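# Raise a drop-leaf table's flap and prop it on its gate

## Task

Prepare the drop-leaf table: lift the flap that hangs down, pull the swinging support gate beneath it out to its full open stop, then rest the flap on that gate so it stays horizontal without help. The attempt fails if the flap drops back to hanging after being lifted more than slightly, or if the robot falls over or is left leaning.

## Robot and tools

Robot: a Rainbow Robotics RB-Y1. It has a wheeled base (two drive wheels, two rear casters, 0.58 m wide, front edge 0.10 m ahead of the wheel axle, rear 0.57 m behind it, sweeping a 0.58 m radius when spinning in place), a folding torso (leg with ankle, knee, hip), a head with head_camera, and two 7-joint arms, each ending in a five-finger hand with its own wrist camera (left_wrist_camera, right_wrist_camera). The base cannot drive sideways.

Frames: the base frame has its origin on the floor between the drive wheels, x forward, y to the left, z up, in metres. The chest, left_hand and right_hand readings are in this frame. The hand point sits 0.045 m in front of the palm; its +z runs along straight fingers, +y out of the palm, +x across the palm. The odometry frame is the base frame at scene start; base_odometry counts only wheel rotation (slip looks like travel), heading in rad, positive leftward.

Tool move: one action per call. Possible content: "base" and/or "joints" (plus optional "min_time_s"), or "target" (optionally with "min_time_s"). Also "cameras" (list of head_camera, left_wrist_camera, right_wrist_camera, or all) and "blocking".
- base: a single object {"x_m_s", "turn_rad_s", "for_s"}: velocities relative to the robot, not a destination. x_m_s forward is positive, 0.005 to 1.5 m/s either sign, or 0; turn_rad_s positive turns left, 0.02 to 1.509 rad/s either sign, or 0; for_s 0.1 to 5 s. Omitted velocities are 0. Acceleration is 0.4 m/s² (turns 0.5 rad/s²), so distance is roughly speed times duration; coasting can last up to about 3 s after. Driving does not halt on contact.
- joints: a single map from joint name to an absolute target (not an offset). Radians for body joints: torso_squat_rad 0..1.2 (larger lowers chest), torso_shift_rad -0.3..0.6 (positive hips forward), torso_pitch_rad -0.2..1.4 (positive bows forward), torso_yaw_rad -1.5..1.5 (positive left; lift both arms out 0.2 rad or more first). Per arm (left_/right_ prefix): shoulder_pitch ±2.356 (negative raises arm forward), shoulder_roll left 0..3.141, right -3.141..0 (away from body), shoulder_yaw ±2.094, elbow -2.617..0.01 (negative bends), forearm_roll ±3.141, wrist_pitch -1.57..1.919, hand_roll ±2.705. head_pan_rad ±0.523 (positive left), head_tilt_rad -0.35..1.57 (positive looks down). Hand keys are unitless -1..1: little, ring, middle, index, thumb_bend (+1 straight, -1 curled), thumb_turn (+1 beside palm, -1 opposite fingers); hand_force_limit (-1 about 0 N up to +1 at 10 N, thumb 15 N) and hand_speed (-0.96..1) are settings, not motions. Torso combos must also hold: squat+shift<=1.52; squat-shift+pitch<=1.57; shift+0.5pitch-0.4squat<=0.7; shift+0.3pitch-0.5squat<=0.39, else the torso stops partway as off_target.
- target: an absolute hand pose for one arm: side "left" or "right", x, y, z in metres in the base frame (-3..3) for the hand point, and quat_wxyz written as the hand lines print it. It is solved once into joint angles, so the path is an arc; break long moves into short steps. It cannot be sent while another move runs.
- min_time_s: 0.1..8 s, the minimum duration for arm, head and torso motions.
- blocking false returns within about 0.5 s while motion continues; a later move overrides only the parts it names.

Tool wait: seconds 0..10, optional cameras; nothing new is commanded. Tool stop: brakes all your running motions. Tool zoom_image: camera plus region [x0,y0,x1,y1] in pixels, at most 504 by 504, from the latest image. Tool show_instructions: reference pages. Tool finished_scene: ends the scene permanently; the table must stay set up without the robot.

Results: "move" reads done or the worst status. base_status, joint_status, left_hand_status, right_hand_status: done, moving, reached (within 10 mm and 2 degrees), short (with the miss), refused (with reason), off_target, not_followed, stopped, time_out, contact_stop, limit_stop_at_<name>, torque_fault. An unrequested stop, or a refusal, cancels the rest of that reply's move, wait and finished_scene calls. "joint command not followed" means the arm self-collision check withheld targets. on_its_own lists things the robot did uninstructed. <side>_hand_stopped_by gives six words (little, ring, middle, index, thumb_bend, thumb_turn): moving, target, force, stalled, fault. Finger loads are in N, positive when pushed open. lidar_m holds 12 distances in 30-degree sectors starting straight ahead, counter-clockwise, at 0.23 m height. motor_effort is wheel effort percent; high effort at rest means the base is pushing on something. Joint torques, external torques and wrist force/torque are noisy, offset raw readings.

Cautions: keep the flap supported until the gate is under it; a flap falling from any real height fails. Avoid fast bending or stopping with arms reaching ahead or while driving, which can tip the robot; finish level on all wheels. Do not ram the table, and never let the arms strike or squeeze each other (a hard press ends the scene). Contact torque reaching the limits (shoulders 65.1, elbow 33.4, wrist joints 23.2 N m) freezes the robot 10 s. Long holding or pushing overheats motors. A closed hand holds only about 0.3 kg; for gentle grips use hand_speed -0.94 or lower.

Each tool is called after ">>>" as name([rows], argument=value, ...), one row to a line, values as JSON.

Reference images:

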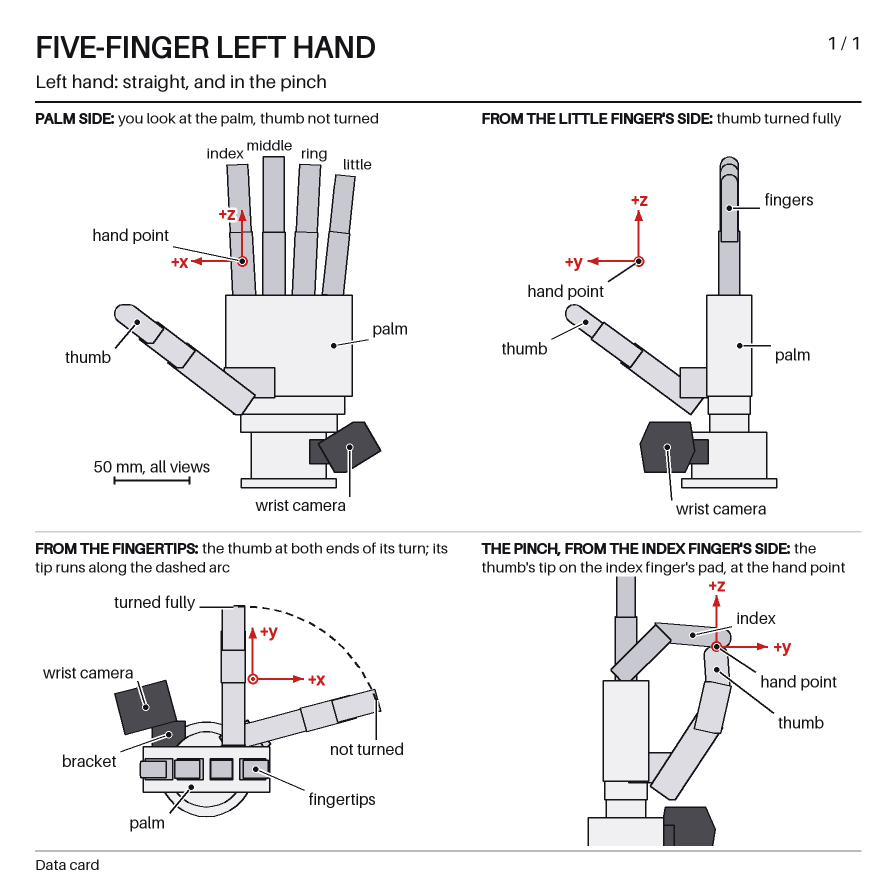

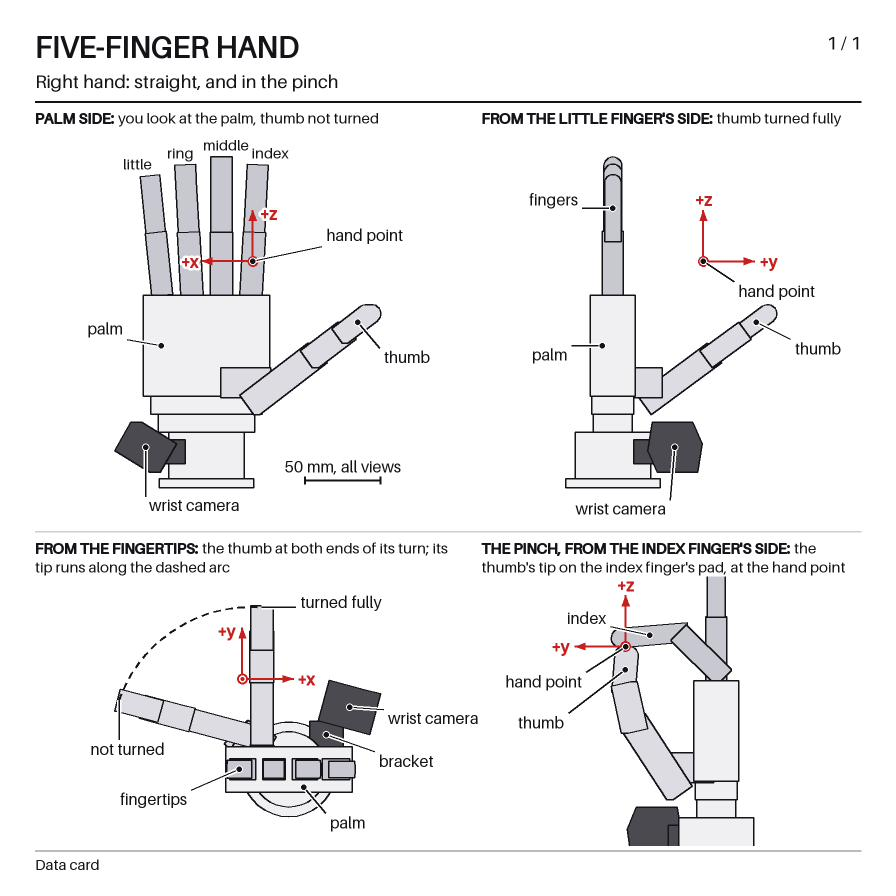

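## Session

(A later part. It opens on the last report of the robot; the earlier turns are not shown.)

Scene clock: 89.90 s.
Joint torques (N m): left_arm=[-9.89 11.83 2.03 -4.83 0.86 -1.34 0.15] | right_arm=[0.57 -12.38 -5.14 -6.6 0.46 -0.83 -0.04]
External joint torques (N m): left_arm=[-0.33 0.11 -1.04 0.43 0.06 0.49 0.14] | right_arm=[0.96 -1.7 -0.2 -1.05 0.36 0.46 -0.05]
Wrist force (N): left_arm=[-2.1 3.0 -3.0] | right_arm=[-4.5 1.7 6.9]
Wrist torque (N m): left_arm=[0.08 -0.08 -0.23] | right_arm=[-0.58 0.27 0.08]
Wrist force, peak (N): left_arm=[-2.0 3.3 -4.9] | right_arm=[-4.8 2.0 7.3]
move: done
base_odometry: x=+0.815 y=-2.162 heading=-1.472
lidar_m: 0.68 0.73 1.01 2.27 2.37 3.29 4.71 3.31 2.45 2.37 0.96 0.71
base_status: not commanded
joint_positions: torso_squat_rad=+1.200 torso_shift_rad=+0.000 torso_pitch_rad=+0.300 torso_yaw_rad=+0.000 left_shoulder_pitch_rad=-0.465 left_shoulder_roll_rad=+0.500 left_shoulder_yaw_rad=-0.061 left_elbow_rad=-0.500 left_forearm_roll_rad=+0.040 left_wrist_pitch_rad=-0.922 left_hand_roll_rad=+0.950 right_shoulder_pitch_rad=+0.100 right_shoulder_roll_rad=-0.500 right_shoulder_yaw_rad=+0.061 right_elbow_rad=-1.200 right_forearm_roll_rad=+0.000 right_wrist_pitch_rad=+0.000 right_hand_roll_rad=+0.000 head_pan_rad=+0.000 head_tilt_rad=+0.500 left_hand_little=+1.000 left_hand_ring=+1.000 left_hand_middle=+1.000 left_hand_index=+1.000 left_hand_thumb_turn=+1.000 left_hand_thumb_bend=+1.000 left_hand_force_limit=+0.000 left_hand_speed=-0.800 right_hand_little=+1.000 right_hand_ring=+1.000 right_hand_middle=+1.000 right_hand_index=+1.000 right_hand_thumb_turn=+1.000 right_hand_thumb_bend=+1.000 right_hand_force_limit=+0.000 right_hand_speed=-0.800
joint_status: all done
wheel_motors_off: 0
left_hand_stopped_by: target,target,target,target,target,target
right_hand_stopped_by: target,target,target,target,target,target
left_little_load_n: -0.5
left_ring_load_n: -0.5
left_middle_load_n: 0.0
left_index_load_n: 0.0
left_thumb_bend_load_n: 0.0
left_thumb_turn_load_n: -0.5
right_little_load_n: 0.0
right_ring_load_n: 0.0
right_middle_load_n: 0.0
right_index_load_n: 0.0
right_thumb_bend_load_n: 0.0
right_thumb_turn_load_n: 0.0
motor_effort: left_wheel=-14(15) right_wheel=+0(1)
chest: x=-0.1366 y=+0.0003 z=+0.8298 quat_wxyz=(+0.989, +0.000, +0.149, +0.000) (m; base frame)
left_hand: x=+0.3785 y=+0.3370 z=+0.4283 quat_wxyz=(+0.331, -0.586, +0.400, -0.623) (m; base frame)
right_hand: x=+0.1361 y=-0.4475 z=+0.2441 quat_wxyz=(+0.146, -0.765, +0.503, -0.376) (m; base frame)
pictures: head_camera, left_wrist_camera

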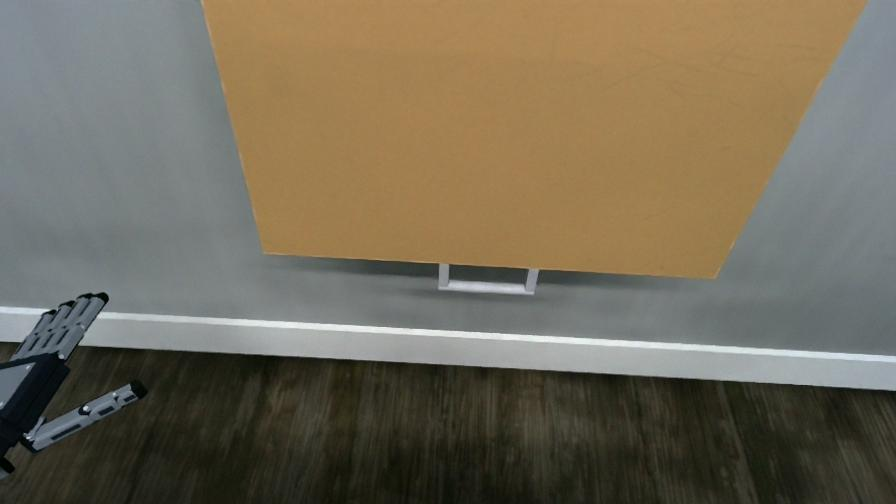

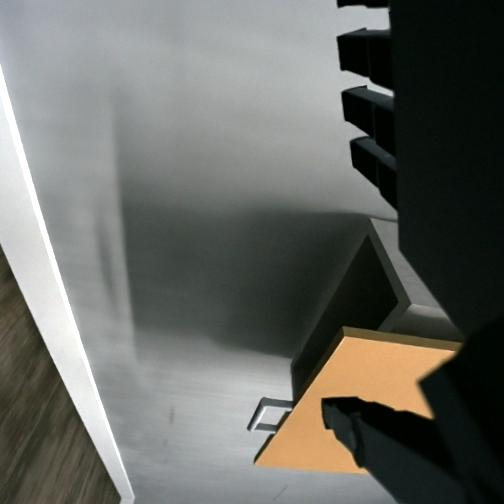

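>>> move(target={"side": "right", "x": 0.33, "y": -0.085, "z": 0.46, "quat_wxyz": [0.2706, 0.6533, 0.6533, 0.2706]}, min_time_s=3, cameras=["all"])

Scene clock: 90.73 s.
Joint torques (N m): left_arm=[-9.96 11.41 2.37 -4.72 0.67 -1.29 -0.03] | right_arm=[0.48 -13.04 -4.25 -6.43 0.54 -0.88 0.09]
External joint torques (N m): left_arm=[-0.4 -0.32 -0.69 0.54 -0.14 0.54 -0.04] | right_arm=[0.87 -2.36 0.69 -0.88 0.43 0.42 0.08]
Wrist force (N): left_arm=[-1.9 3.0 -3.2] | right_arm=[-4.8 1.7 7.0]
Wrist torque (N m): left_arm=[0.09 -0.11 -0.22] | right_arm=[-0.55 0.34 0.08]
Wrist force, peak (N): left_arm=[-2.0 3.3 -3.3] | right_arm=[-4.8 1.6 7.3]
move: refused
base_odometry: x=+0.815 y=-2.162 heading=-1.472
lidar_m: 0.69 0.73 1.02 2.27 2.38 3.28 4.70 3.31 2.45 2.37 0.97 0.72
base_status: not commanded
joint_positions: torso_squat_rad=+1.200 torso_shift_rad=+0.000 torso_pitch_rad=+0.300 torso_yaw_rad=+0.000 left_shoulder_pitch_rad=-0.465 left_shoulder_roll_rad=+0.500 left_shoulder_yaw_rad=-0.061 left_elbow_rad=-0.500 left_forearm_roll_rad=+0.040 left_wrist_pitch_rad=-0.922 left_hand_roll_rad=+0.950 right_shoulder_pitch_rad=+0.100 right_shoulder_roll_rad=-0.500 right_shoulder_yaw_rad=+0.061 right_elbow_rad=-1.200 right_forearm_roll_rad=+0.000 right_wrist_pitch_rad=+0.000 right_hand_roll_rad=+0.000 head_pan_rad=+0.000 head_tilt_rad=+0.500 left_hand_little=+1.000 left_hand_ring=+1.000 left_hand_middle=+1.000 left_hand_index=+1.000 left_hand_thumb_turn=+1.000 left_hand_thumb_bend=+1.000 left_hand_force_limit=+0.000 left_hand_speed=-0.800 right_hand_little=+1.000 right_hand_ring=+1.000 right_hand_middle=+1.000 right_hand_index=+1.000 right_hand_thumb_turn=+1.000 right_hand_thumb_bend=+1.000 right_hand_force_limit=+0.000 right_hand_speed=-0.800
joint_status: not commanded
wheel_motors_off: 0
left_hand_stopped_by: target,target,target,target,target,target
right_hand_stopped_by: target,target,target,target,target,target
left_little_load_n: 0.0
left_ring_load_n: 0.0
left_middle_load_n: 0.0
left_index_load_n: 0.0
left_thumb_bend_load_n: 0.0
left_thumb_turn_load_n: 0.0
right_little_load_n: 0.0
right_ring_load_n: 0.0
right_middle_load_n: 0.0
right_index_load_n: 0.0
right_thumb_bend_load_n: 0.0
right_thumb_turn_load_n: -0.5
motor_effort: left_wheel=-14(14) right_wheel=+0(0)
chest: x=-0.1366 y=+0.0003 z=+0.8298 quat_wxyz=(+0.989, +0.000, +0.149, +0.000) (m; base frame)
left_hand: x=+0.3785 y=+0.3370 z=+0.4283 quat_wxyz=(+0.331, -0.586, +0.400, -0.623) (m; base frame)
right_hand: x=+0.1361 y=-0.4475 z=+0.2441 quat_wxyz=(+0.146, -0.765, +0.503, -0.376) (m; base frame)
right_hand_status: refused: the way to the posture found for that pose passes 13 mm from the leg (limit 20 mm); the posture itself is clear. Nothing moved. The way starts where the arm stands: move the arm first, then send the pose again.
pictures: head_camera, left_wrist_camera, right_wrist_camera

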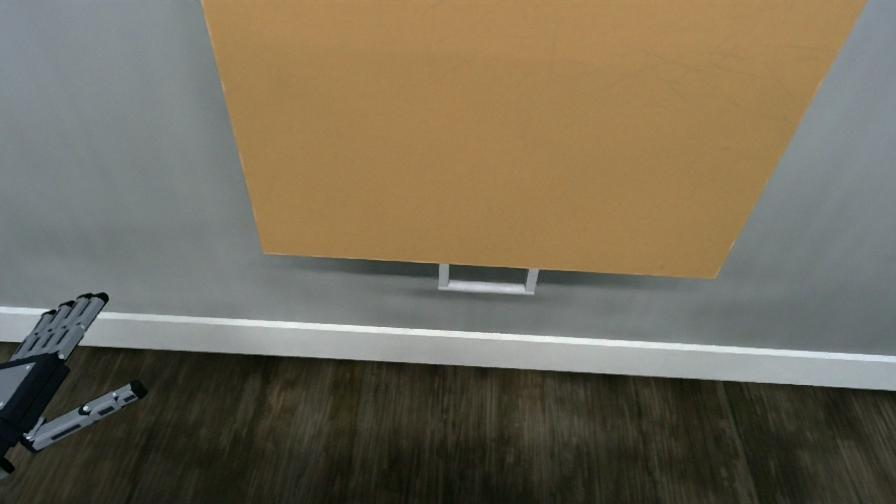

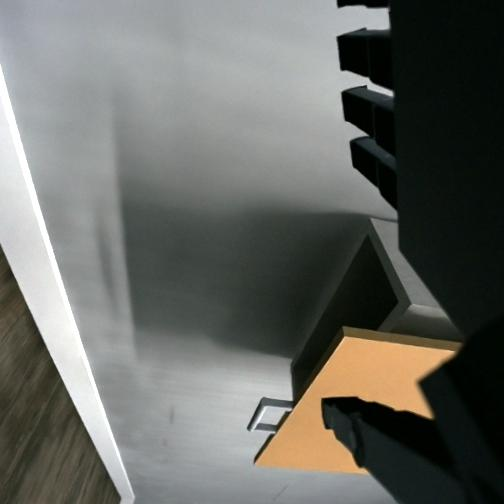

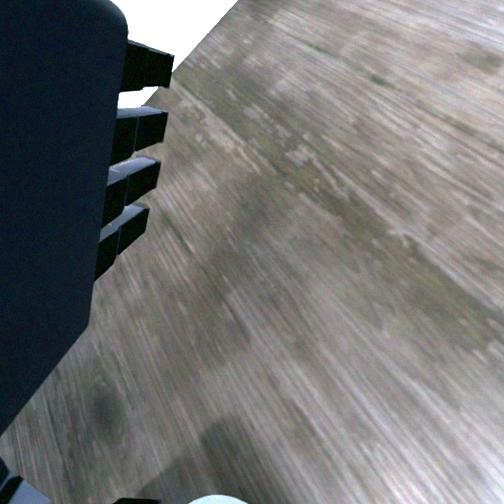

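>>> move(joints={"right_shoulder_pitch_rad": -0.6, "right_shoulder_roll_rad": -0.4, "right_elbow_rad": -1.0, "right_forearm_roll_rad": -2.9, "right_wrist_pitch_rad": 0.2, "right_hand_roll_rad": 0.0, "right_shoulder_yaw_rad": 0.3}, min_time_s=3, cameras=["head_camera", "right_wrist_camera"])

Scene clock: 94.80 s.
Joint torques (N m): left_arm=[-9.48 11.29 2.03 -5.12 0.65 -1.38 0.01] | right_arm=[-16.53 -5.89 -4.33 -8.54 -0.57 1.95 0.44]
External joint torques (N m): left_arm=[0.07 -0.44 -1.03 0.13 -0.16 0.45 0] | right_arm=[-1.15 0.94 0.06 -0.12 -0.19 0.36 0.45]
Wrist force (N): left_arm=[-2.1 3.3 -2.8] | right_arm=[2.9 -6.7 5.5]
Wrist torque (N m): left_arm=[0.10 -0.06 -0.26] | right_arm=[-1.06 -0.25 0.25]
Wrist force, peak (N): left_arm=[-2.6 3.4 -3.5] | right_arm=[41.5 -34.5 12.4]
move: done
base_odometry: x=+0.815 y=-2.162 heading=-1.472
lidar_m: 0.69 0.72 0.99 2.27 2.38 3.29 4.71 3.31 2.46 2.37 0.97 0.72
base_status: not commanded
joint_positions: torso_squat_rad=+1.200 torso_shift_rad=+0.000 torso_pitch_rad=+0.300 torso_yaw_rad=+0.000 left_shoulder_pitch_rad=-0.465 left_shoulder_roll_rad=+0.500 left_shoulder_yaw_rad=-0.061 left_elbow_rad=-0.500 left_forearm_roll_rad=+0.040 left_wrist_pitch_rad=-0.922 left_hand_roll_rad=+0.950 right_shoulder_pitch_rad=-0.600 right_shoulder_roll_rad=-0.400 right_shoulder_yaw_rad=+0.300 right_elbow_rad=-1.000 right_forearm_roll_rad=-2.900 right_wrist_pitch_rad=+0.200 right_hand_roll_rad=+0.000 head_pan_rad=+0.000 head_tilt_rad=+0.500 left_hand_little=+1.000 left_hand_ring=+1.000 left_hand_middle=+1.000 left_hand_index=+1.000 left_hand_thumb_turn=+1.000 left_hand_thumb_bend=+1.000 left_hand_force_limit=+0.000 left_hand_speed=-0.800 right_hand_little=+1.000 right_hand_ring=+1.000 right_hand_middle=+1.000 right_hand_index=+1.000 right_hand_thumb_turn=+1.000 right_hand_thumb_bend=+0.965 right_hand_force_limit=+0.000 right_hand_speed=-0.800
joint_status: all done
wheel_motors_off: 0
left_hand_stopped_by: target,target,target,target,target,target
right_hand_stopped_by: target,target,target,target,target,target
left_little_load_n: -0.5
left_ring_load_n: 0.0
left_middle_load_n: 0.0
left_index_load_n: -0.5
left_thumb_bend_load_n: 0.0
left_thumb_turn_load_n: -0.5
right_little_load_n: 0.0
right_ring_load_n: 0.0
right_middle_load_n: 0.0
right_index_load_n: 0.0
right_thumb_bend_load_n: 0.0
right_thumb_turn_load_n: 0.0
motor_effort: left_wheel=-15(18) right_wheel=+1(7)
chest: x=-0.1365 y=+0.0003 z=+0.8298 quat_wxyz=(+0.989, +0.000, +0.149, +0.000) (m; base frame)
left_hand: x=+0.3785 y=+0.3371 z=+0.4282 quat_wxyz=(+0.331, -0.586, +0.400, -0.622) (m; base frame)
right_hand: x=+0.4888 y=-0.1469 z=+0.5515 quat_wxyz=(+0.509, +0.203, +0.753, +0.365) (m; base frame)
pictures: head_camera, right_wrist_camera

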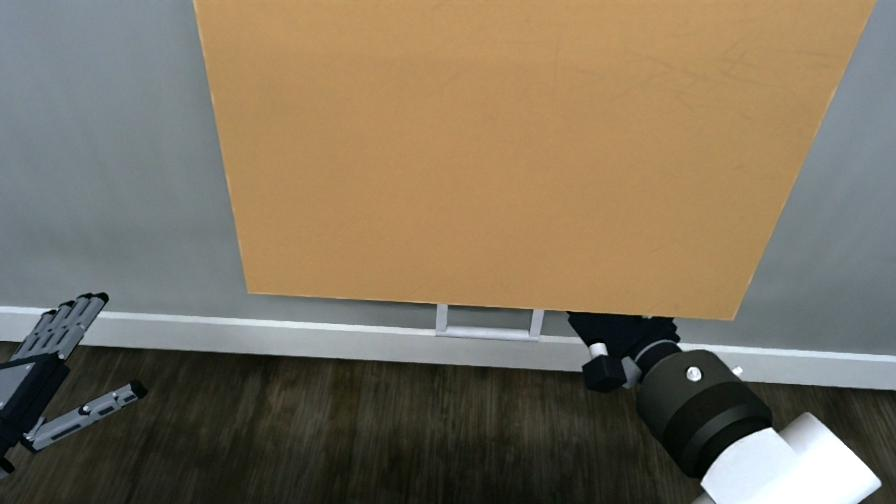

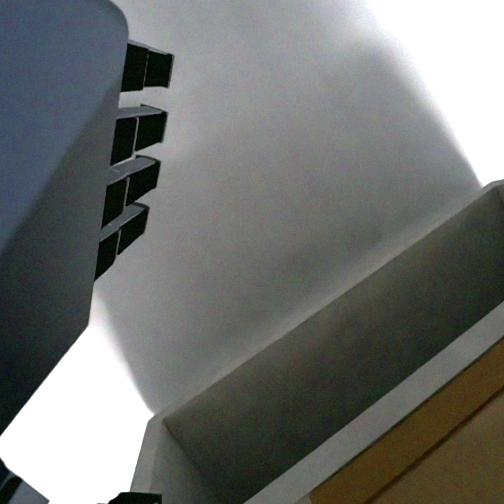

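>>> zoom_image(camera="head_camera", region=[400, 260, 800, 480])

>>> zoom_image(camera="right_wrist_camera", region=[130, 170, 504, 504])

>>> wait(seconds=0.1, cameras=["left_wrist_camera"])

Scaled by 1.260 from the camera's 896x504 image, which has a finer 1280x720 frame.

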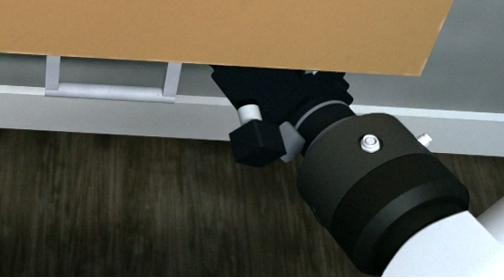

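Scaled by 1.348 from the camera's 504x504 image, which has a finer 720x720 frame.

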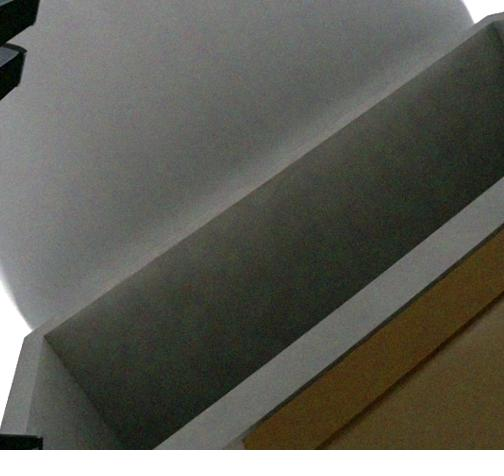

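Scene clock: 95.70 s.
Joint torques (N m): left_arm=[-9.58 11.13 2.33 -5.28 0.68 -1.42 0.1] | right_arm=[-16.38 -6.2 -3.85 -7.93 -0.31 2 0.28]
External joint torques (N m): left_arm=[-0.02 -0.6 -0.74 -0.03 -0.12 0.41 0.09] | right_arm=[-1 0.64 0.55 0.49 0.07 0.4 0.29]
Wrist force (N): left_arm=[-1.8 3.2 -2.8] | right_arm=[3.1 -6.5 4.7]
Wrist torque (N m): left_arm=[0.08 -0.12 -0.22] | right_arm=[-1.01 -0.21 0.27]
Wrist force, peak (N): left_arm=[-1.9 3.6 -3.3] | right_arm=[3.3 -6.9 4.8]
base_odometry: x=+0.815 y=-2.162 heading=-1.472
lidar_m: 0.69 0.72 1.00 2.26 2.37 3.30 4.71 3.32 2.46 2.37 0.98 0.71
base_status: not commanded
joint_positions: torso_squat_rad=+1.200 torso_shift_rad=+0.000 torso_pitch_rad=+0.300 torso_yaw_rad=+0.000 left_shoulder_pitch_rad=-0.465 left_shoulder_roll_rad=+0.500 left_shoulder_yaw_rad=-0.061 left_elbow_rad=-0.500 left_forearm_roll_rad=+0.040 left_wrist_pitch_rad=-0.922 left_hand_roll_rad=+0.950 right_shoulder_pitch_rad=-0.600 right_shoulder_roll_rad=-0.400 right_shoulder_yaw_rad=+0.300 right_elbow_rad=-1.000 right_forearm_roll_rad=-2.900 right_wrist_pitch_rad=+0.200 right_hand_roll_rad=+0.000 head_pan_rad=+0.000 head_tilt_rad=+0.500 left_hand_little=+1.000 left_hand_ring=+1.000 left_hand_middle=+1.000 left_hand_index=+1.000 left_hand_thumb_turn=+1.000 left_hand_thumb_bend=+1.000 left_hand_force_limit=+0.000 left_hand_speed=-0.800 right_hand_little=+1.000 right_hand_ring=+1.000 right_hand_middle=+1.000 right_hand_index=+1.000 right_hand_thumb_turn=+1.000 right_hand_thumb_bend=+0.965 right_hand_force_limit=+0.000 right_hand_speed=-0.800
joint_status: all done
wheel_motors_off: 0
left_hand_stopped_by: target,target,target,target,target,target
right_hand_stopped_by: target,target,target,target,target,target
left_little_load_n: 0.0
left_ring_load_n: -0.5
left_middle_load_n: 0.0
left_index_load_n: 0.0
left_thumb_bend_load_n: 0.0
left_thumb_turn_load_n: 0.0
right_little_load_n: 0.0
right_ring_load_n: 0.0
right_middle_load_n: 0.0
right_index_load_n: 0.0
right_thumb_bend_load_n: 0.0
right_thumb_turn_load_n: 0.0
motor_effort: left_wheel=-14(18) right_wheel=+0(7)
chest: x=-0.1365 y=+0.0003 z=+0.8298 quat_wxyz=(+0.989, +0.000, +0.149, +0.000) (m; base frame)
left_hand: x=+0.3785 y=+0.3371 z=+0.4282 quat_wxyz=(+0.331, -0.586, +0.400, -0.622) (m; base frame)
right_hand: x=+0.4888 y=-0.1469 z=+0.5515 quat_wxyz=(+0.509, +0.203, +0.753, +0.365) (m; base frame)
wait: 0.10 s; at rest from the start
pictures: left_wrist_camera

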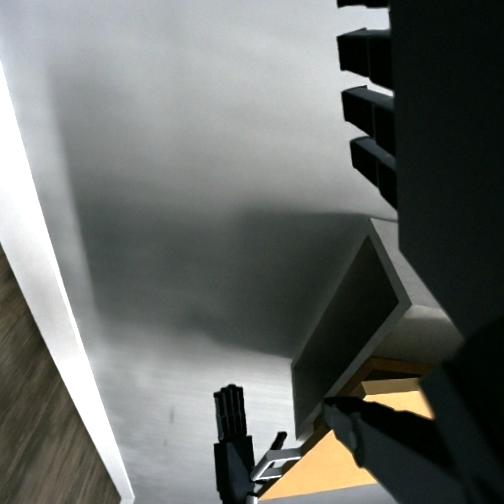

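>>> zoom_image(camera="left_wrist_camera", region=[190, 340, 450, 504])

Scaled by 1.938 from the camera's 504x504 image, which has a finer 720x720 frame.

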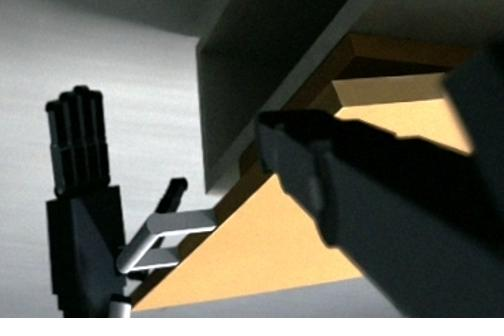

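>>> move(target={"side": "right", "x": 0.48, "y": -0.147, "z": 0.43, "quat_wxyz": [0.509, 0.203, 0.753, 0.365]}, min_time_s=3, cameras=["all"])

Scene clock: 102.20 s.
Joint torques (N m): left_arm=[-10.19 11.29 2.58 -5.04 0.69 -1.34 0.08] | right_arm=[-17.67 -4.57 -1.95 -5.89 -0.51 1.65 0.16]
External joint torques (N m): left_arm=[-0.63 -0.44 -0.49 0.21 -0.12 0.49 0.06] | right_arm=[-0.8 0.85 -0.8 0.6 -0.05 -0.08 0.18]
Wrist force (N): left_arm=[-1.7 3.2 -3.0] | right_arm=[3.0 -5.1 4.9]
Wrist torque (N m): left_arm=[0.10 -0.14 -0.22] | right_arm=[-0.87 -0.27 0.31]
Wrist force, peak (N): left_arm=[-1.9 3.6 -3.4] | right_arm=[3.0 -7.2 5.5]
move: short
base_odometry: x=+0.815 y=-2.162 heading=-1.472
lidar_m: 0.68 0.71 0.99 2.28 2.38 3.29 4.71 3.32 2.44 2.36 0.97 0.70
base_status: not commanded
joint_positions: torso_squat_rad=+1.200 torso_shift_rad=+0.000 torso_pitch_rad=+0.300 torso_yaw_rad=+0.000 left_shoulder_pitch_rad=-0.465 left_shoulder_roll_rad=+0.500 left_shoulder_yaw_rad=-0.061 left_elbow_rad=-0.500 left_forearm_roll_rad=+0.040 left_wrist_pitch_rad=-0.922 left_hand_roll_rad=+0.950 right_shoulder_pitch_rad=-0.849 right_shoulder_roll_rad=-0.204 right_shoulder_yaw_rad=+0.142 right_elbow_rad=-0.267 right_forearm_roll_rad=-2.928 right_wrist_pitch_rad=+0.419 right_hand_roll_rad=+0.245 head_pan_rad=+0.000 head_tilt_rad=+0.500 left_hand_little=+1.000 left_hand_ring=+1.000 left_hand_middle=+1.000 left_hand_index=+1.000 left_hand_thumb_turn=+1.000 left_hand_thumb_bend=+1.000 left_hand_force_limit=+0.000 left_hand_speed=-0.800 right_hand_little=+1.000 right_hand_ring=+1.000 right_hand_middle=+1.000 right_hand_index=+1.000 right_hand_thumb_turn=+1.000 right_hand_thumb_bend=+0.965 right_hand_force_limit=+0.000 right_hand_speed=-0.800
joint_status: all done
wheel_motors_off: 0
left_hand_stopped_by: target,target,target,target,target,target
right_hand_stopped_by: target,target,target,target,target,target
left_little_load_n: 0.0
left_ring_load_n: 0.0
left_middle_load_n: 0.0
left_index_load_n: 0.0
left_thumb_bend_load_n: 0.0
left_thumb_turn_load_n: -0.5
right_little_load_n: 0.0
right_ring_load_n: 0.0
right_middle_load_n: 0.0
right_index_load_n: 0.0
right_thumb_bend_load_n: 0.0
right_thumb_turn_load_n: 0.0
motor_effort: left_wheel=-14(15) right_wheel=+1(1)
chest: x=-0.1365 y=+0.0003 z=+0.8298 quat_wxyz=(+0.989, +0.000, +0.149, +0.000) (m; base frame)
left_hand: x=+0.3785 y=+0.3371 z=+0.4282 quat_wxyz=(+0.331, -0.586, +0.400, -0.622) (m; base frame)
right_hand: x=+0.4795 y=-0.1472 z=+0.4308 quat_wxyz=(+0.457, +0.242, +0.803, +0.296) (m; base frame)
right_hand_status: short (checked arc, as near as the solve gets, planned for 3.0 s): 1 mm and 12.4 deg off. The place is met; only the turn is off.
pictures: head_camera, left_wrist_camera, right_wrist_camera

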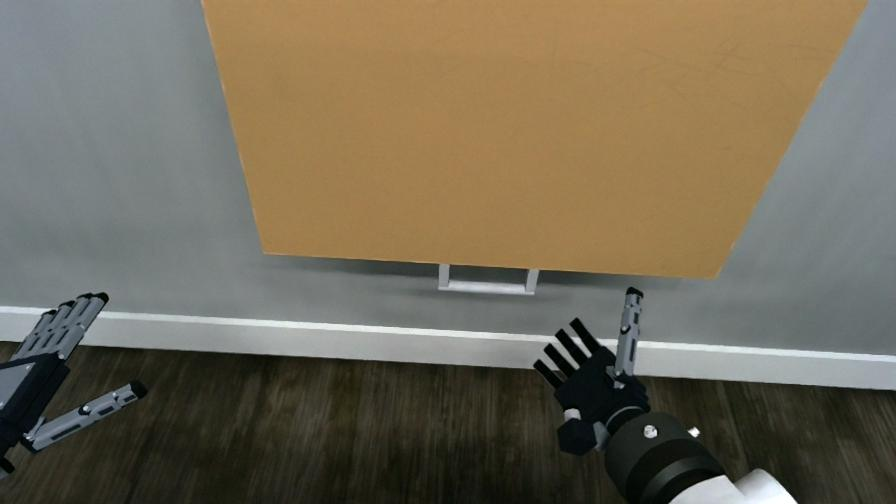

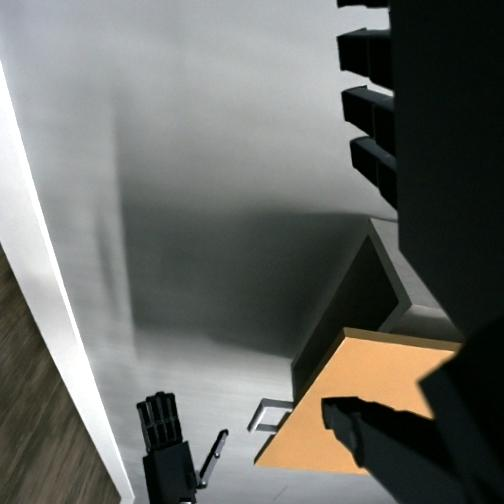

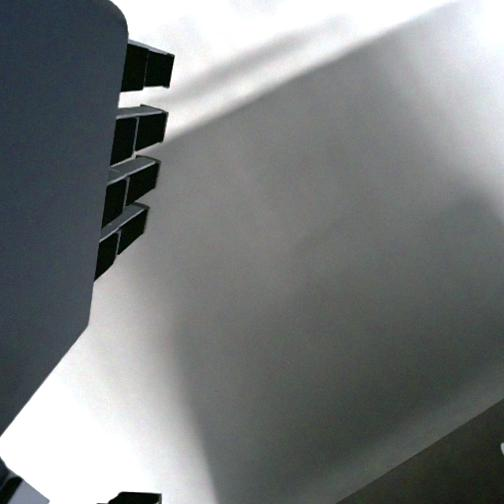

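>>> move(target={"side": "right", "x": 0.44, "y": -0.089, "z": 0.47, "quat_wxyz": [0.4056, 0.5794, 0.5794, 0.4056]}, min_time_s=2.5, cameras=["all"])

Scene clock: 105.20 s.
Joint torques (N m): left_arm=[-10.08 10.73 2.37 -5.09 0.63 -1.44 0.12] | right_arm=[-17.86 -3.33 -2.16 -6.05 -0.68 1.92 0.16]
External joint torques (N m): left_arm=[-0.53 -1 -0.7 0.17 -0.18 0.39 0.11] | right_arm=[-0.99 2.1 -1.02 0.45 -0.22 0.2 0.17]
Wrist force (N): left_arm=[-1.7 3.0 -3.0] | right_arm=[3.1 -5.9 5.1]
Wrist torque (N m): left_arm=[0.04 -0.14 -0.22] | right_arm=[-1.02 -0.29 0.27]
Wrist force, peak (N): left_arm=[-2.0 3.6 -3.5] | right_arm=[3.3 -6.1 5.5]
move: refused
base_odometry: x=+0.815 y=-2.162 heading=-1.472
lidar_m: 0.68 0.73 1.01 2.26 2.37 3.29 4.69 3.32 2.45 2.37 0.96 0.72
base_status: not commanded
joint_positions: torso_squat_rad=+1.200 torso_shift_rad=+0.000 torso_pitch_rad=+0.300 torso_yaw_rad=+0.000 left_shoulder_pitch_rad=-0.465 left_shoulder_roll_rad=+0.500 left_shoulder_yaw_rad=-0.061 left_elbow_rad=-0.500 left_forearm_roll_rad=+0.040 left_wrist_pitch_rad=-0.922 left_hand_roll_rad=+0.950 right_shoulder_pitch_rad=-0.849 right_shoulder_roll_rad=-0.204 right_shoulder_yaw_rad=+0.142 right_elbow_rad=-0.267 right_forearm_roll_rad=-2.928 right_wrist_pitch_rad=+0.419 right_hand_roll_rad=+0.245 head_pan_rad=+0.000 head_tilt_rad=+0.500 left_hand_little=+1.000 left_hand_ring=+1.000 left_hand_middle=+1.000 left_hand_index=+1.000 left_hand_thumb_turn=+1.000 left_hand_thumb_bend=+1.000 left_hand_force_limit=+0.000 left_hand_speed=-0.800 right_hand_little=+1.000 right_hand_ring=+1.000 right_hand_middle=+1.000 right_hand_index=+1.000 right_hand_thumb_turn=+1.000 right_hand_thumb_bend=+0.965 right_hand_force_limit=+0.000 right_hand_speed=-0.800
joint_status: not commanded
wheel_motors_off: 0
left_hand_stopped_by: target,target,target,target,target,target
right_hand_stopped_by: target,target,target,target,target,target
left_little_load_n: 0.0
left_ring_load_n: 0.0
left_middle_load_n: 0.0
left_index_load_n: 0.0
left_thumb_bend_load_n: 0.0
left_thumb_turn_load_n: -0.5
right_little_load_n: 0.0
right_ring_load_n: 0.0
right_middle_load_n: 0.0
right_index_load_n: 0.0
right_thumb_bend_load_n: 0.0
right_thumb_turn_load_n: 0.0
motor_effort: left_wheel=-15(15) right_wheel=+1(1)
chest: x=-0.1365 y=+0.0003 z=+0.8298 quat_wxyz=(+0.989, +0.000, +0.149, +0.000) (m; base frame)
left_hand: x=+0.3785 y=+0.3371 z=+0.4282 quat_wxyz=(+0.331, -0.586, +0.400, -0.622) (m; base frame)
right_hand: x=+0.4795 y=-0.1472 z=+0.4308 quat_wxyz=(+0.457, +0.242, +0.803, +0.296) (m; base frame)
right_hand_status: refused: the posture found for that pose touches the leg. Nothing moved. The solve starts from where the arm stands: from another posture it may find a clear one.
pictures: head_camera, left_wrist_camera, right_wrist_camera

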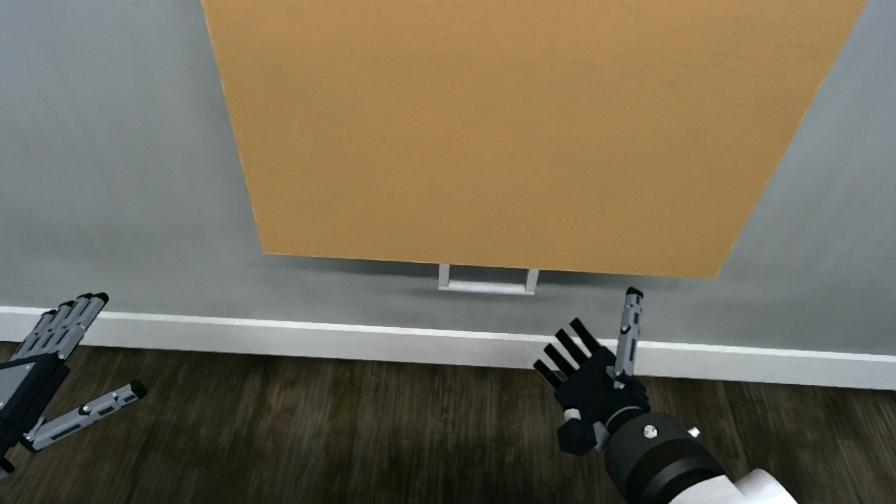

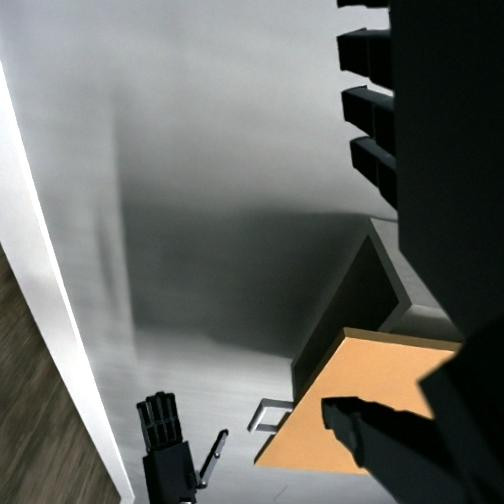

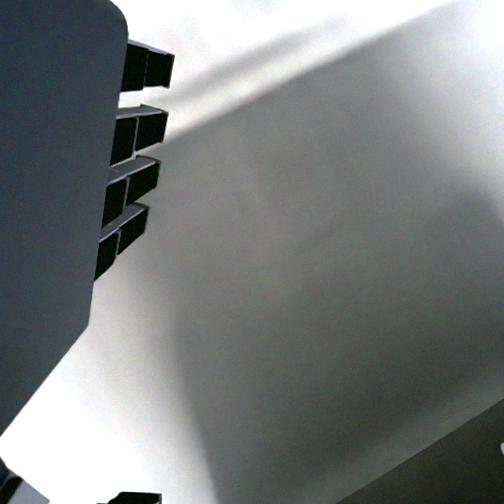

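>>> move(joints={"right_shoulder_pitch_rad": -0.42, "right_shoulder_roll_rad": -0.4, "right_elbow_rad": -1.0, "right_forearm_roll_rad": -2.9, "right_wrist_pitch_rad": 0.2, "right_hand_roll_rad": 0.0, "right_shoulder_yaw_rad": 0.3}, min_time_s=3, cameras=["head_camera"])

>>> move(target={"side": "right", "x": 0.42, "y": -0.096, "z": 0.47, "quat_wxyz": [0.3492, 0.4988, 0.65, 0.455]}, min_time_s=2.5, cameras=["all"])

Scene clock: 110.13 s.
Joint torques (N m): left_arm=[-9.72 11.03 2.44 -5.27 0.8 -1.42 -0.07] | right_arm=[-10.64 -9.79 -2.85 -8.91 0.01 1.28 -0.25]
External joint torques (N m): left_arm=[-0.16 -0.7 -0.63 -0.02 -0.01 0.41 -0.08] | right_arm=[0.77 -3.03 1.04 -1.26 0.36 -0.28 -0.24]
Wrist force (N): left_arm=[-2.1 3.6 -2.9] | right_arm=[3.1 -6.6 4.8]
Wrist torque (N m): left_arm=[0.17 -0.08 -0.28] | right_arm=[-1.09 -0.29 0.03]
Wrist force, peak (N): left_arm=[-2.3 3.5 -3.3] | right_arm=[3.1 -6.6 4.8]
move: done
base_odometry: x=+0.815 y=-2.162 heading=-1.472
lidar_m: 0.68 0.72 1.00 2.28 2.38 3.28 4.70 3.30 2.44 2.38 0.96 0.71
base_status: not commanded
joint_positions: torso_squat_rad=+1.200 torso_shift_rad=+0.000 torso_pitch_rad=+0.300 torso_yaw_rad=+0.000 left_shoulder_pitch_rad=-0.465 left_shoulder_roll_rad=+0.500 left_shoulder_yaw_rad=-0.061 left_elbow_rad=-0.500 left_forearm_roll_rad=+0.040 left_wrist_pitch_rad=-0.922 left_hand_roll_rad=+0.950 right_shoulder_pitch_rad=-0.420 right_shoulder_roll_rad=-0.400 right_shoulder_yaw_rad=+0.300 right_elbow_rad=-1.000 right_forearm_roll_rad=-2.900 right_wrist_pitch_rad=+0.200 right_hand_roll_rad=+0.000 head_pan_rad=+0.000 head_tilt_rad=+0.500 left_hand_little=+1.000 left_hand_ring=+1.000 left_hand_middle=+1.000 left_hand_index=+1.000 left_hand_thumb_turn=+1.000 left_hand_thumb_bend=+1.000 left_hand_force_limit=+0.000 left_hand_speed=-0.800 right_hand_little=+1.000 right_hand_ring=+1.000 right_hand_middle=+1.000 right_hand_index=+1.000 right_hand_thumb_turn=+1.000 right_hand_thumb_bend=+0.965 right_hand_force_limit=+0.000 right_hand_speed=-0.800
joint_status: all done
wheel_motors_off: 0
left_hand_stopped_by: target,target,target,target,target,target
right_hand_stopped_by: target,target,target,target,target,target
left_little_load_n: 0.0
left_ring_load_n: 0.0
left_middle_load_n: 0.0
left_index_load_n: 0.0
left_thumb_bend_load_n: 0.0
left_thumb_turn_load_n: 0.0
right_little_load_n: 0.0
right_ring_load_n: 0.0
right_middle_load_n: 0.0
right_index_load_n: 0.0
right_thumb_bend_load_n: 0.0
right_thumb_turn_load_n: 0.0
motor_effort: left_wheel=-14(15) right_wheel=+1(1)
chest: x=-0.1365 y=+0.0003 z=+0.8298 quat_wxyz=(+0.989, +0.000, +0.149, +0.000) (m; base frame)
left_hand: x=+0.3785 y=+0.3371 z=+0.4282 quat_wxyz=(+0.331, -0.586, +0.400, -0.622) (m; base frame)
right_hand: x=+0.4235 y=-0.1875 z=+0.4540 quat_wxyz=(+0.456, +0.250, +0.790, +0.324) (m; base frame)
pictures: head_camera

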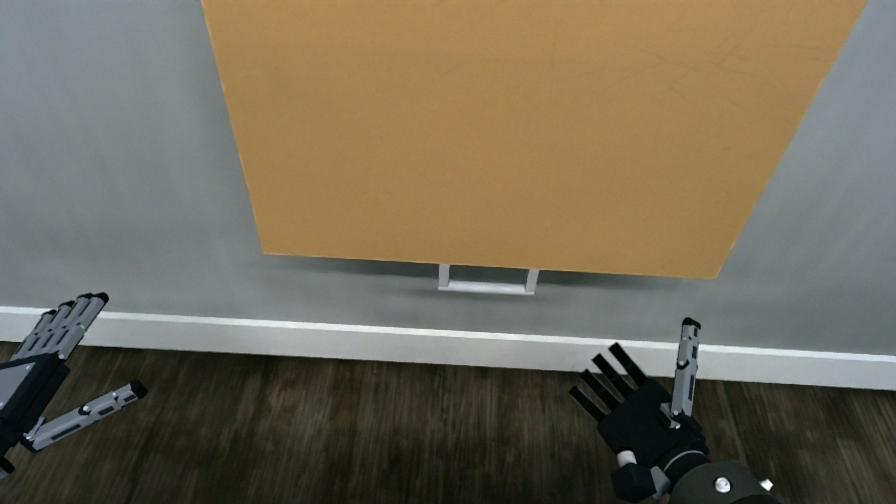

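Scene clock: 110.43 s.
Joint torques (N m): left_arm=[-9.65 11.16 2.37 -5.09 0.82 -1.45 0.09] | right_arm=[-11.17 -8.99 -3.71 -8.98 0.01 1.21 -0.26]
External joint torques (N m): left_arm=[-0.09 -0.56 -0.7 0.17 0.01 0.38 0.07] | right_arm=[0.24 -2.23 0.18 -1.33 0.36 -0.35 -0.25]
Wrist force (N): left_arm=[-1.9 3.3 -2.9] | right_arm=[2.0 -6.5 5.1]
Wrist torque (N m): left_arm=[0.08 -0.08 -0.22] | right_arm=[-1.07 -0.16 0.01]
Wrist force, peak (N): left_arm=[-1.3 3.3 -3.3] | right_arm=[2.0 -6.5 5.1]
move: refused
base_odometry: x=+0.815 y=-2.162 heading=-1.472
lidar_m: 0.68 0.72 1.01 2.28 2.37 3.30 4.71 3.31 2.46 2.36 0.98 0.71
base_status: not commanded
joint_positions: torso_squat_rad=+1.200 torso_shift_rad=+0.000 torso_pitch_rad=+0.300 torso_yaw_rad=+0.000 left_shoulder_pitch_rad=-0.465 left_shoulder_roll_rad=+0.500 left_shoulder_yaw_rad=-0.061 left_elbow_rad=-0.500 left_forearm_roll_rad=+0.040 left_wrist_pitch_rad=-0.922 left_hand_roll_rad=+0.950 right_shoulder_pitch_rad=-0.420 right_shoulder_roll_rad=-0.400 right_shoulder_yaw_rad=+0.300 right_elbow_rad=-1.000 right_forearm_roll_rad=-2.900 right_wrist_pitch_rad=+0.200 right_hand_roll_rad=+0.000 head_pan_rad=+0.000 head_tilt_rad=+0.500 left_hand_little=+1.000 left_hand_ring=+1.000 left_hand_middle=+1.000 left_hand_index=+1.000 left_hand_thumb_turn=+1.000 left_hand_thumb_bend=+1.000 left_hand_force_limit=+0.000 left_hand_speed=-0.800 right_hand_little=+1.000 right_hand_ring=+1.000 right_hand_middle=+1.000 right_hand_index=+1.000 right_hand_thumb_turn=+1.000 right_hand_thumb_bend=+0.965 right_hand_force_limit=+0.000 right_hand_speed=-0.800
joint_status: not commanded
wheel_motors_off: 0
left_hand_stopped_by: target,target,target,target,target,target
right_hand_stopped_by: target,target,target,target,target,target
left_little_load_n: 0.0
left_ring_load_n: 0.0
left_middle_load_n: 0.0
left_index_load_n: 0.0
left_thumb_bend_load_n: 0.0
left_thumb_turn_load_n: 0.0
right_little_load_n: 0.0
right_ring_load_n: 0.0
right_middle_load_n: 0.0
right_index_load_n: 0.0
right_thumb_bend_load_n: 0.0
right_thumb_turn_load_n: 0.0
motor_effort: left_wheel=-14(14) right_wheel=+0(1)
chest: x=-0.1365 y=+0.0003 z=+0.8298 quat_wxyz=(+0.989, +0.000, +0.149, +0.000) (m; base frame)
left_hand: x=+0.3785 y=+0.3371 z=+0.4282 quat_wxyz=(+0.331, -0.586, +0.400, -0.622) (m; base frame)
right_hand: x=+0.4235 y=-0.1875 z=+0.4540 quat_wxyz=(+0.456, +0.250, +0.790, +0.324) (m; base frame)
right_hand_status: refused: the posture found for that pose stands 18 mm from the leg (limit 20 mm). Nothing moved. The solve starts from where the arm stands: from another posture it may find a clear one.
pictures: head_camera, left_wrist_camera, right_wrist_camera

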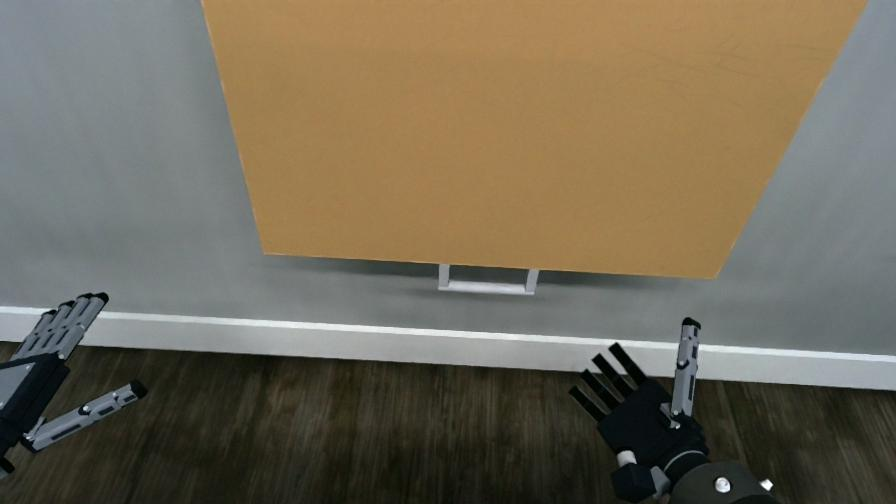

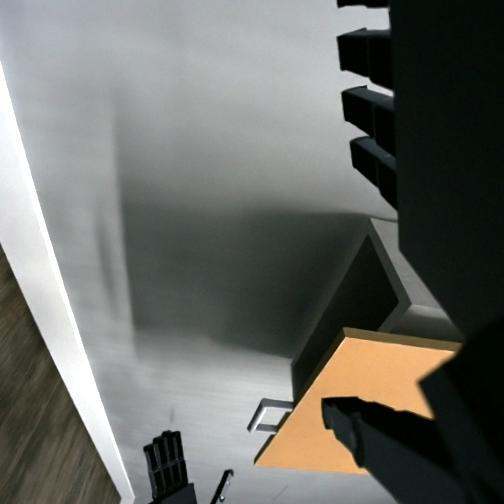

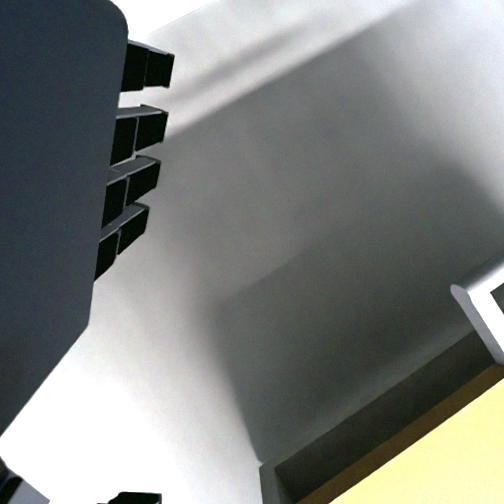

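>>> move(target={"side": "right", "x": 0.42, "y": -0.235, "z": 0.48, "quat_wxyz": [0.4056, 0.5794, 0.5794, 0.4056]}, min_time_s=2.5, cameras=["head_camera", "right_wrist_camera"])

Scene clock: 115.53 s.
Joint torques (N m): left_arm=[-9.42 10.76 2.29 -4.99 0.8 -1.51 -0.06] | right_arm=[-9.37 1.54 -0.48 -10.85 0.23 1.74 -0.28]
External joint torques (N m): left_arm=[0.13 -0.97 -0.78 0.26 0 0.32 -0.07] | right_arm=[0.44 2.05 -0.62 -1.18 0.38 -0.18 -0.28]
Wrist force (N): left_arm=[-2.0 3.3 -3.0] | right_arm=[-0.8 -7.4 4.5]
Wrist torque (N m): left_arm=[0.10 -0.07 -0.23] | right_arm=[-1.10 0.05 -0.16]
Wrist force, peak (N): left_arm=[-2.0 3.3 -3.4] | right_arm=[0.1 -7.7 4.5]
move: done
base_odometry: x=+0.815 y=-2.162 heading=-1.472
lidar_m: 0.68 0.72 0.99 2.28 2.36 3.29 4.70 3.31 2.44 2.36 0.97 0.72
base_status: not commanded
joint_positions: torso_squat_rad=+1.200 torso_shift_rad=+0.000 torso_pitch_rad=+0.300 torso_yaw_rad=+0.000 left_shoulder_pitch_rad=-0.465 left_shoulder_roll_rad=+0.500 left_shoulder_yaw_rad=-0.061 left_elbow_rad=-0.500 left_forearm_roll_rad=+0.040 left_wrist_pitch_rad=-0.922 left_hand_roll_rad=+0.950 right_shoulder_pitch_rad=-0.273 right_shoulder_roll_rad=-0.001 right_shoulder_yaw_rad=-0.069 right_elbow_rad=-1.296 right_forearm_roll_rad=-2.896 right_wrist_pitch_rad=-0.035 right_hand_roll_rad=-0.239 head_pan_rad=+0.000 head_tilt_rad=+0.500 left_hand_little=+1.000 left_hand_ring=+1.000 left_hand_middle=+1.000 left_hand_index=+1.000 left_hand_thumb_turn=+1.000 left_hand_thumb_bend=+1.000 left_hand_force_limit=+0.000 left_hand_speed=-0.800 right_hand_little=+1.000 right_hand_ring=+1.000 right_hand_middle=+1.000 right_hand_index=+1.000 right_hand_thumb_turn=+1.000 right_hand_thumb_bend=+0.965 right_hand_force_limit=+0.000 right_hand_speed=-0.800
joint_status: all done
wheel_motors_off: 0
left_hand_stopped_by: target,target,target,target,target,target
right_hand_stopped_by: target,target,target,target,target,target
left_little_load_n: 0.0
left_ring_load_n: 0.0
left_middle_load_n: 0.0
left_index_load_n: -0.5
left_thumb_bend_load_n: 0.0
left_thumb_turn_load_n: -0.5
right_little_load_n: 0.0
right_ring_load_n: 0.0
right_middle_load_n: 0.0
right_index_load_n: 0.0
right_thumb_bend_load_n: 0.0
right_thumb_turn_load_n: 0.0
motor_effort: left_wheel=-14(15) right_wheel=+0(1)
chest: x=-0.1365 y=+0.0003 z=+0.8298 quat_wxyz=(+0.989, +0.000, +0.149, +0.000) (m; base frame)
left_hand: x=+0.3785 y=+0.3371 z=+0.4282 quat_wxyz=(+0.331, -0.586, +0.400, -0.622) (m; base frame)
right_hand: x=+0.4202 y=-0.2352 z=+0.4802 quat_wxyz=(+0.400, +0.576, +0.584, +0.409) (m; base frame)
right_hand_status: reached (checked arc, planned for 2.5 s): 0 mm and 1.0 deg off.
pictures: head_camera, right_wrist_camera

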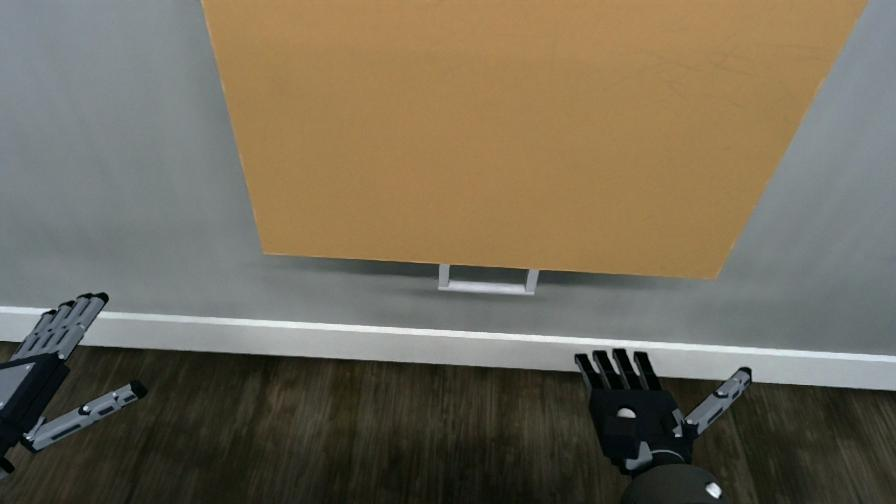

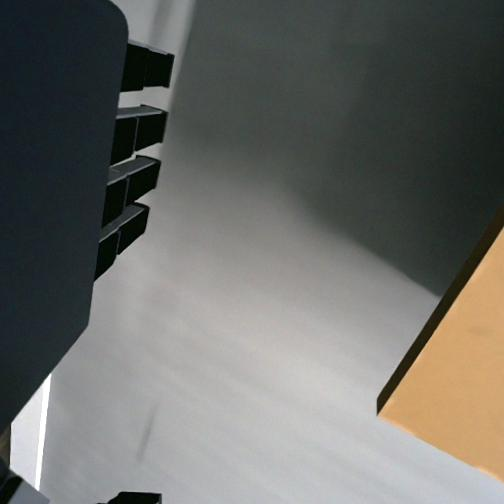

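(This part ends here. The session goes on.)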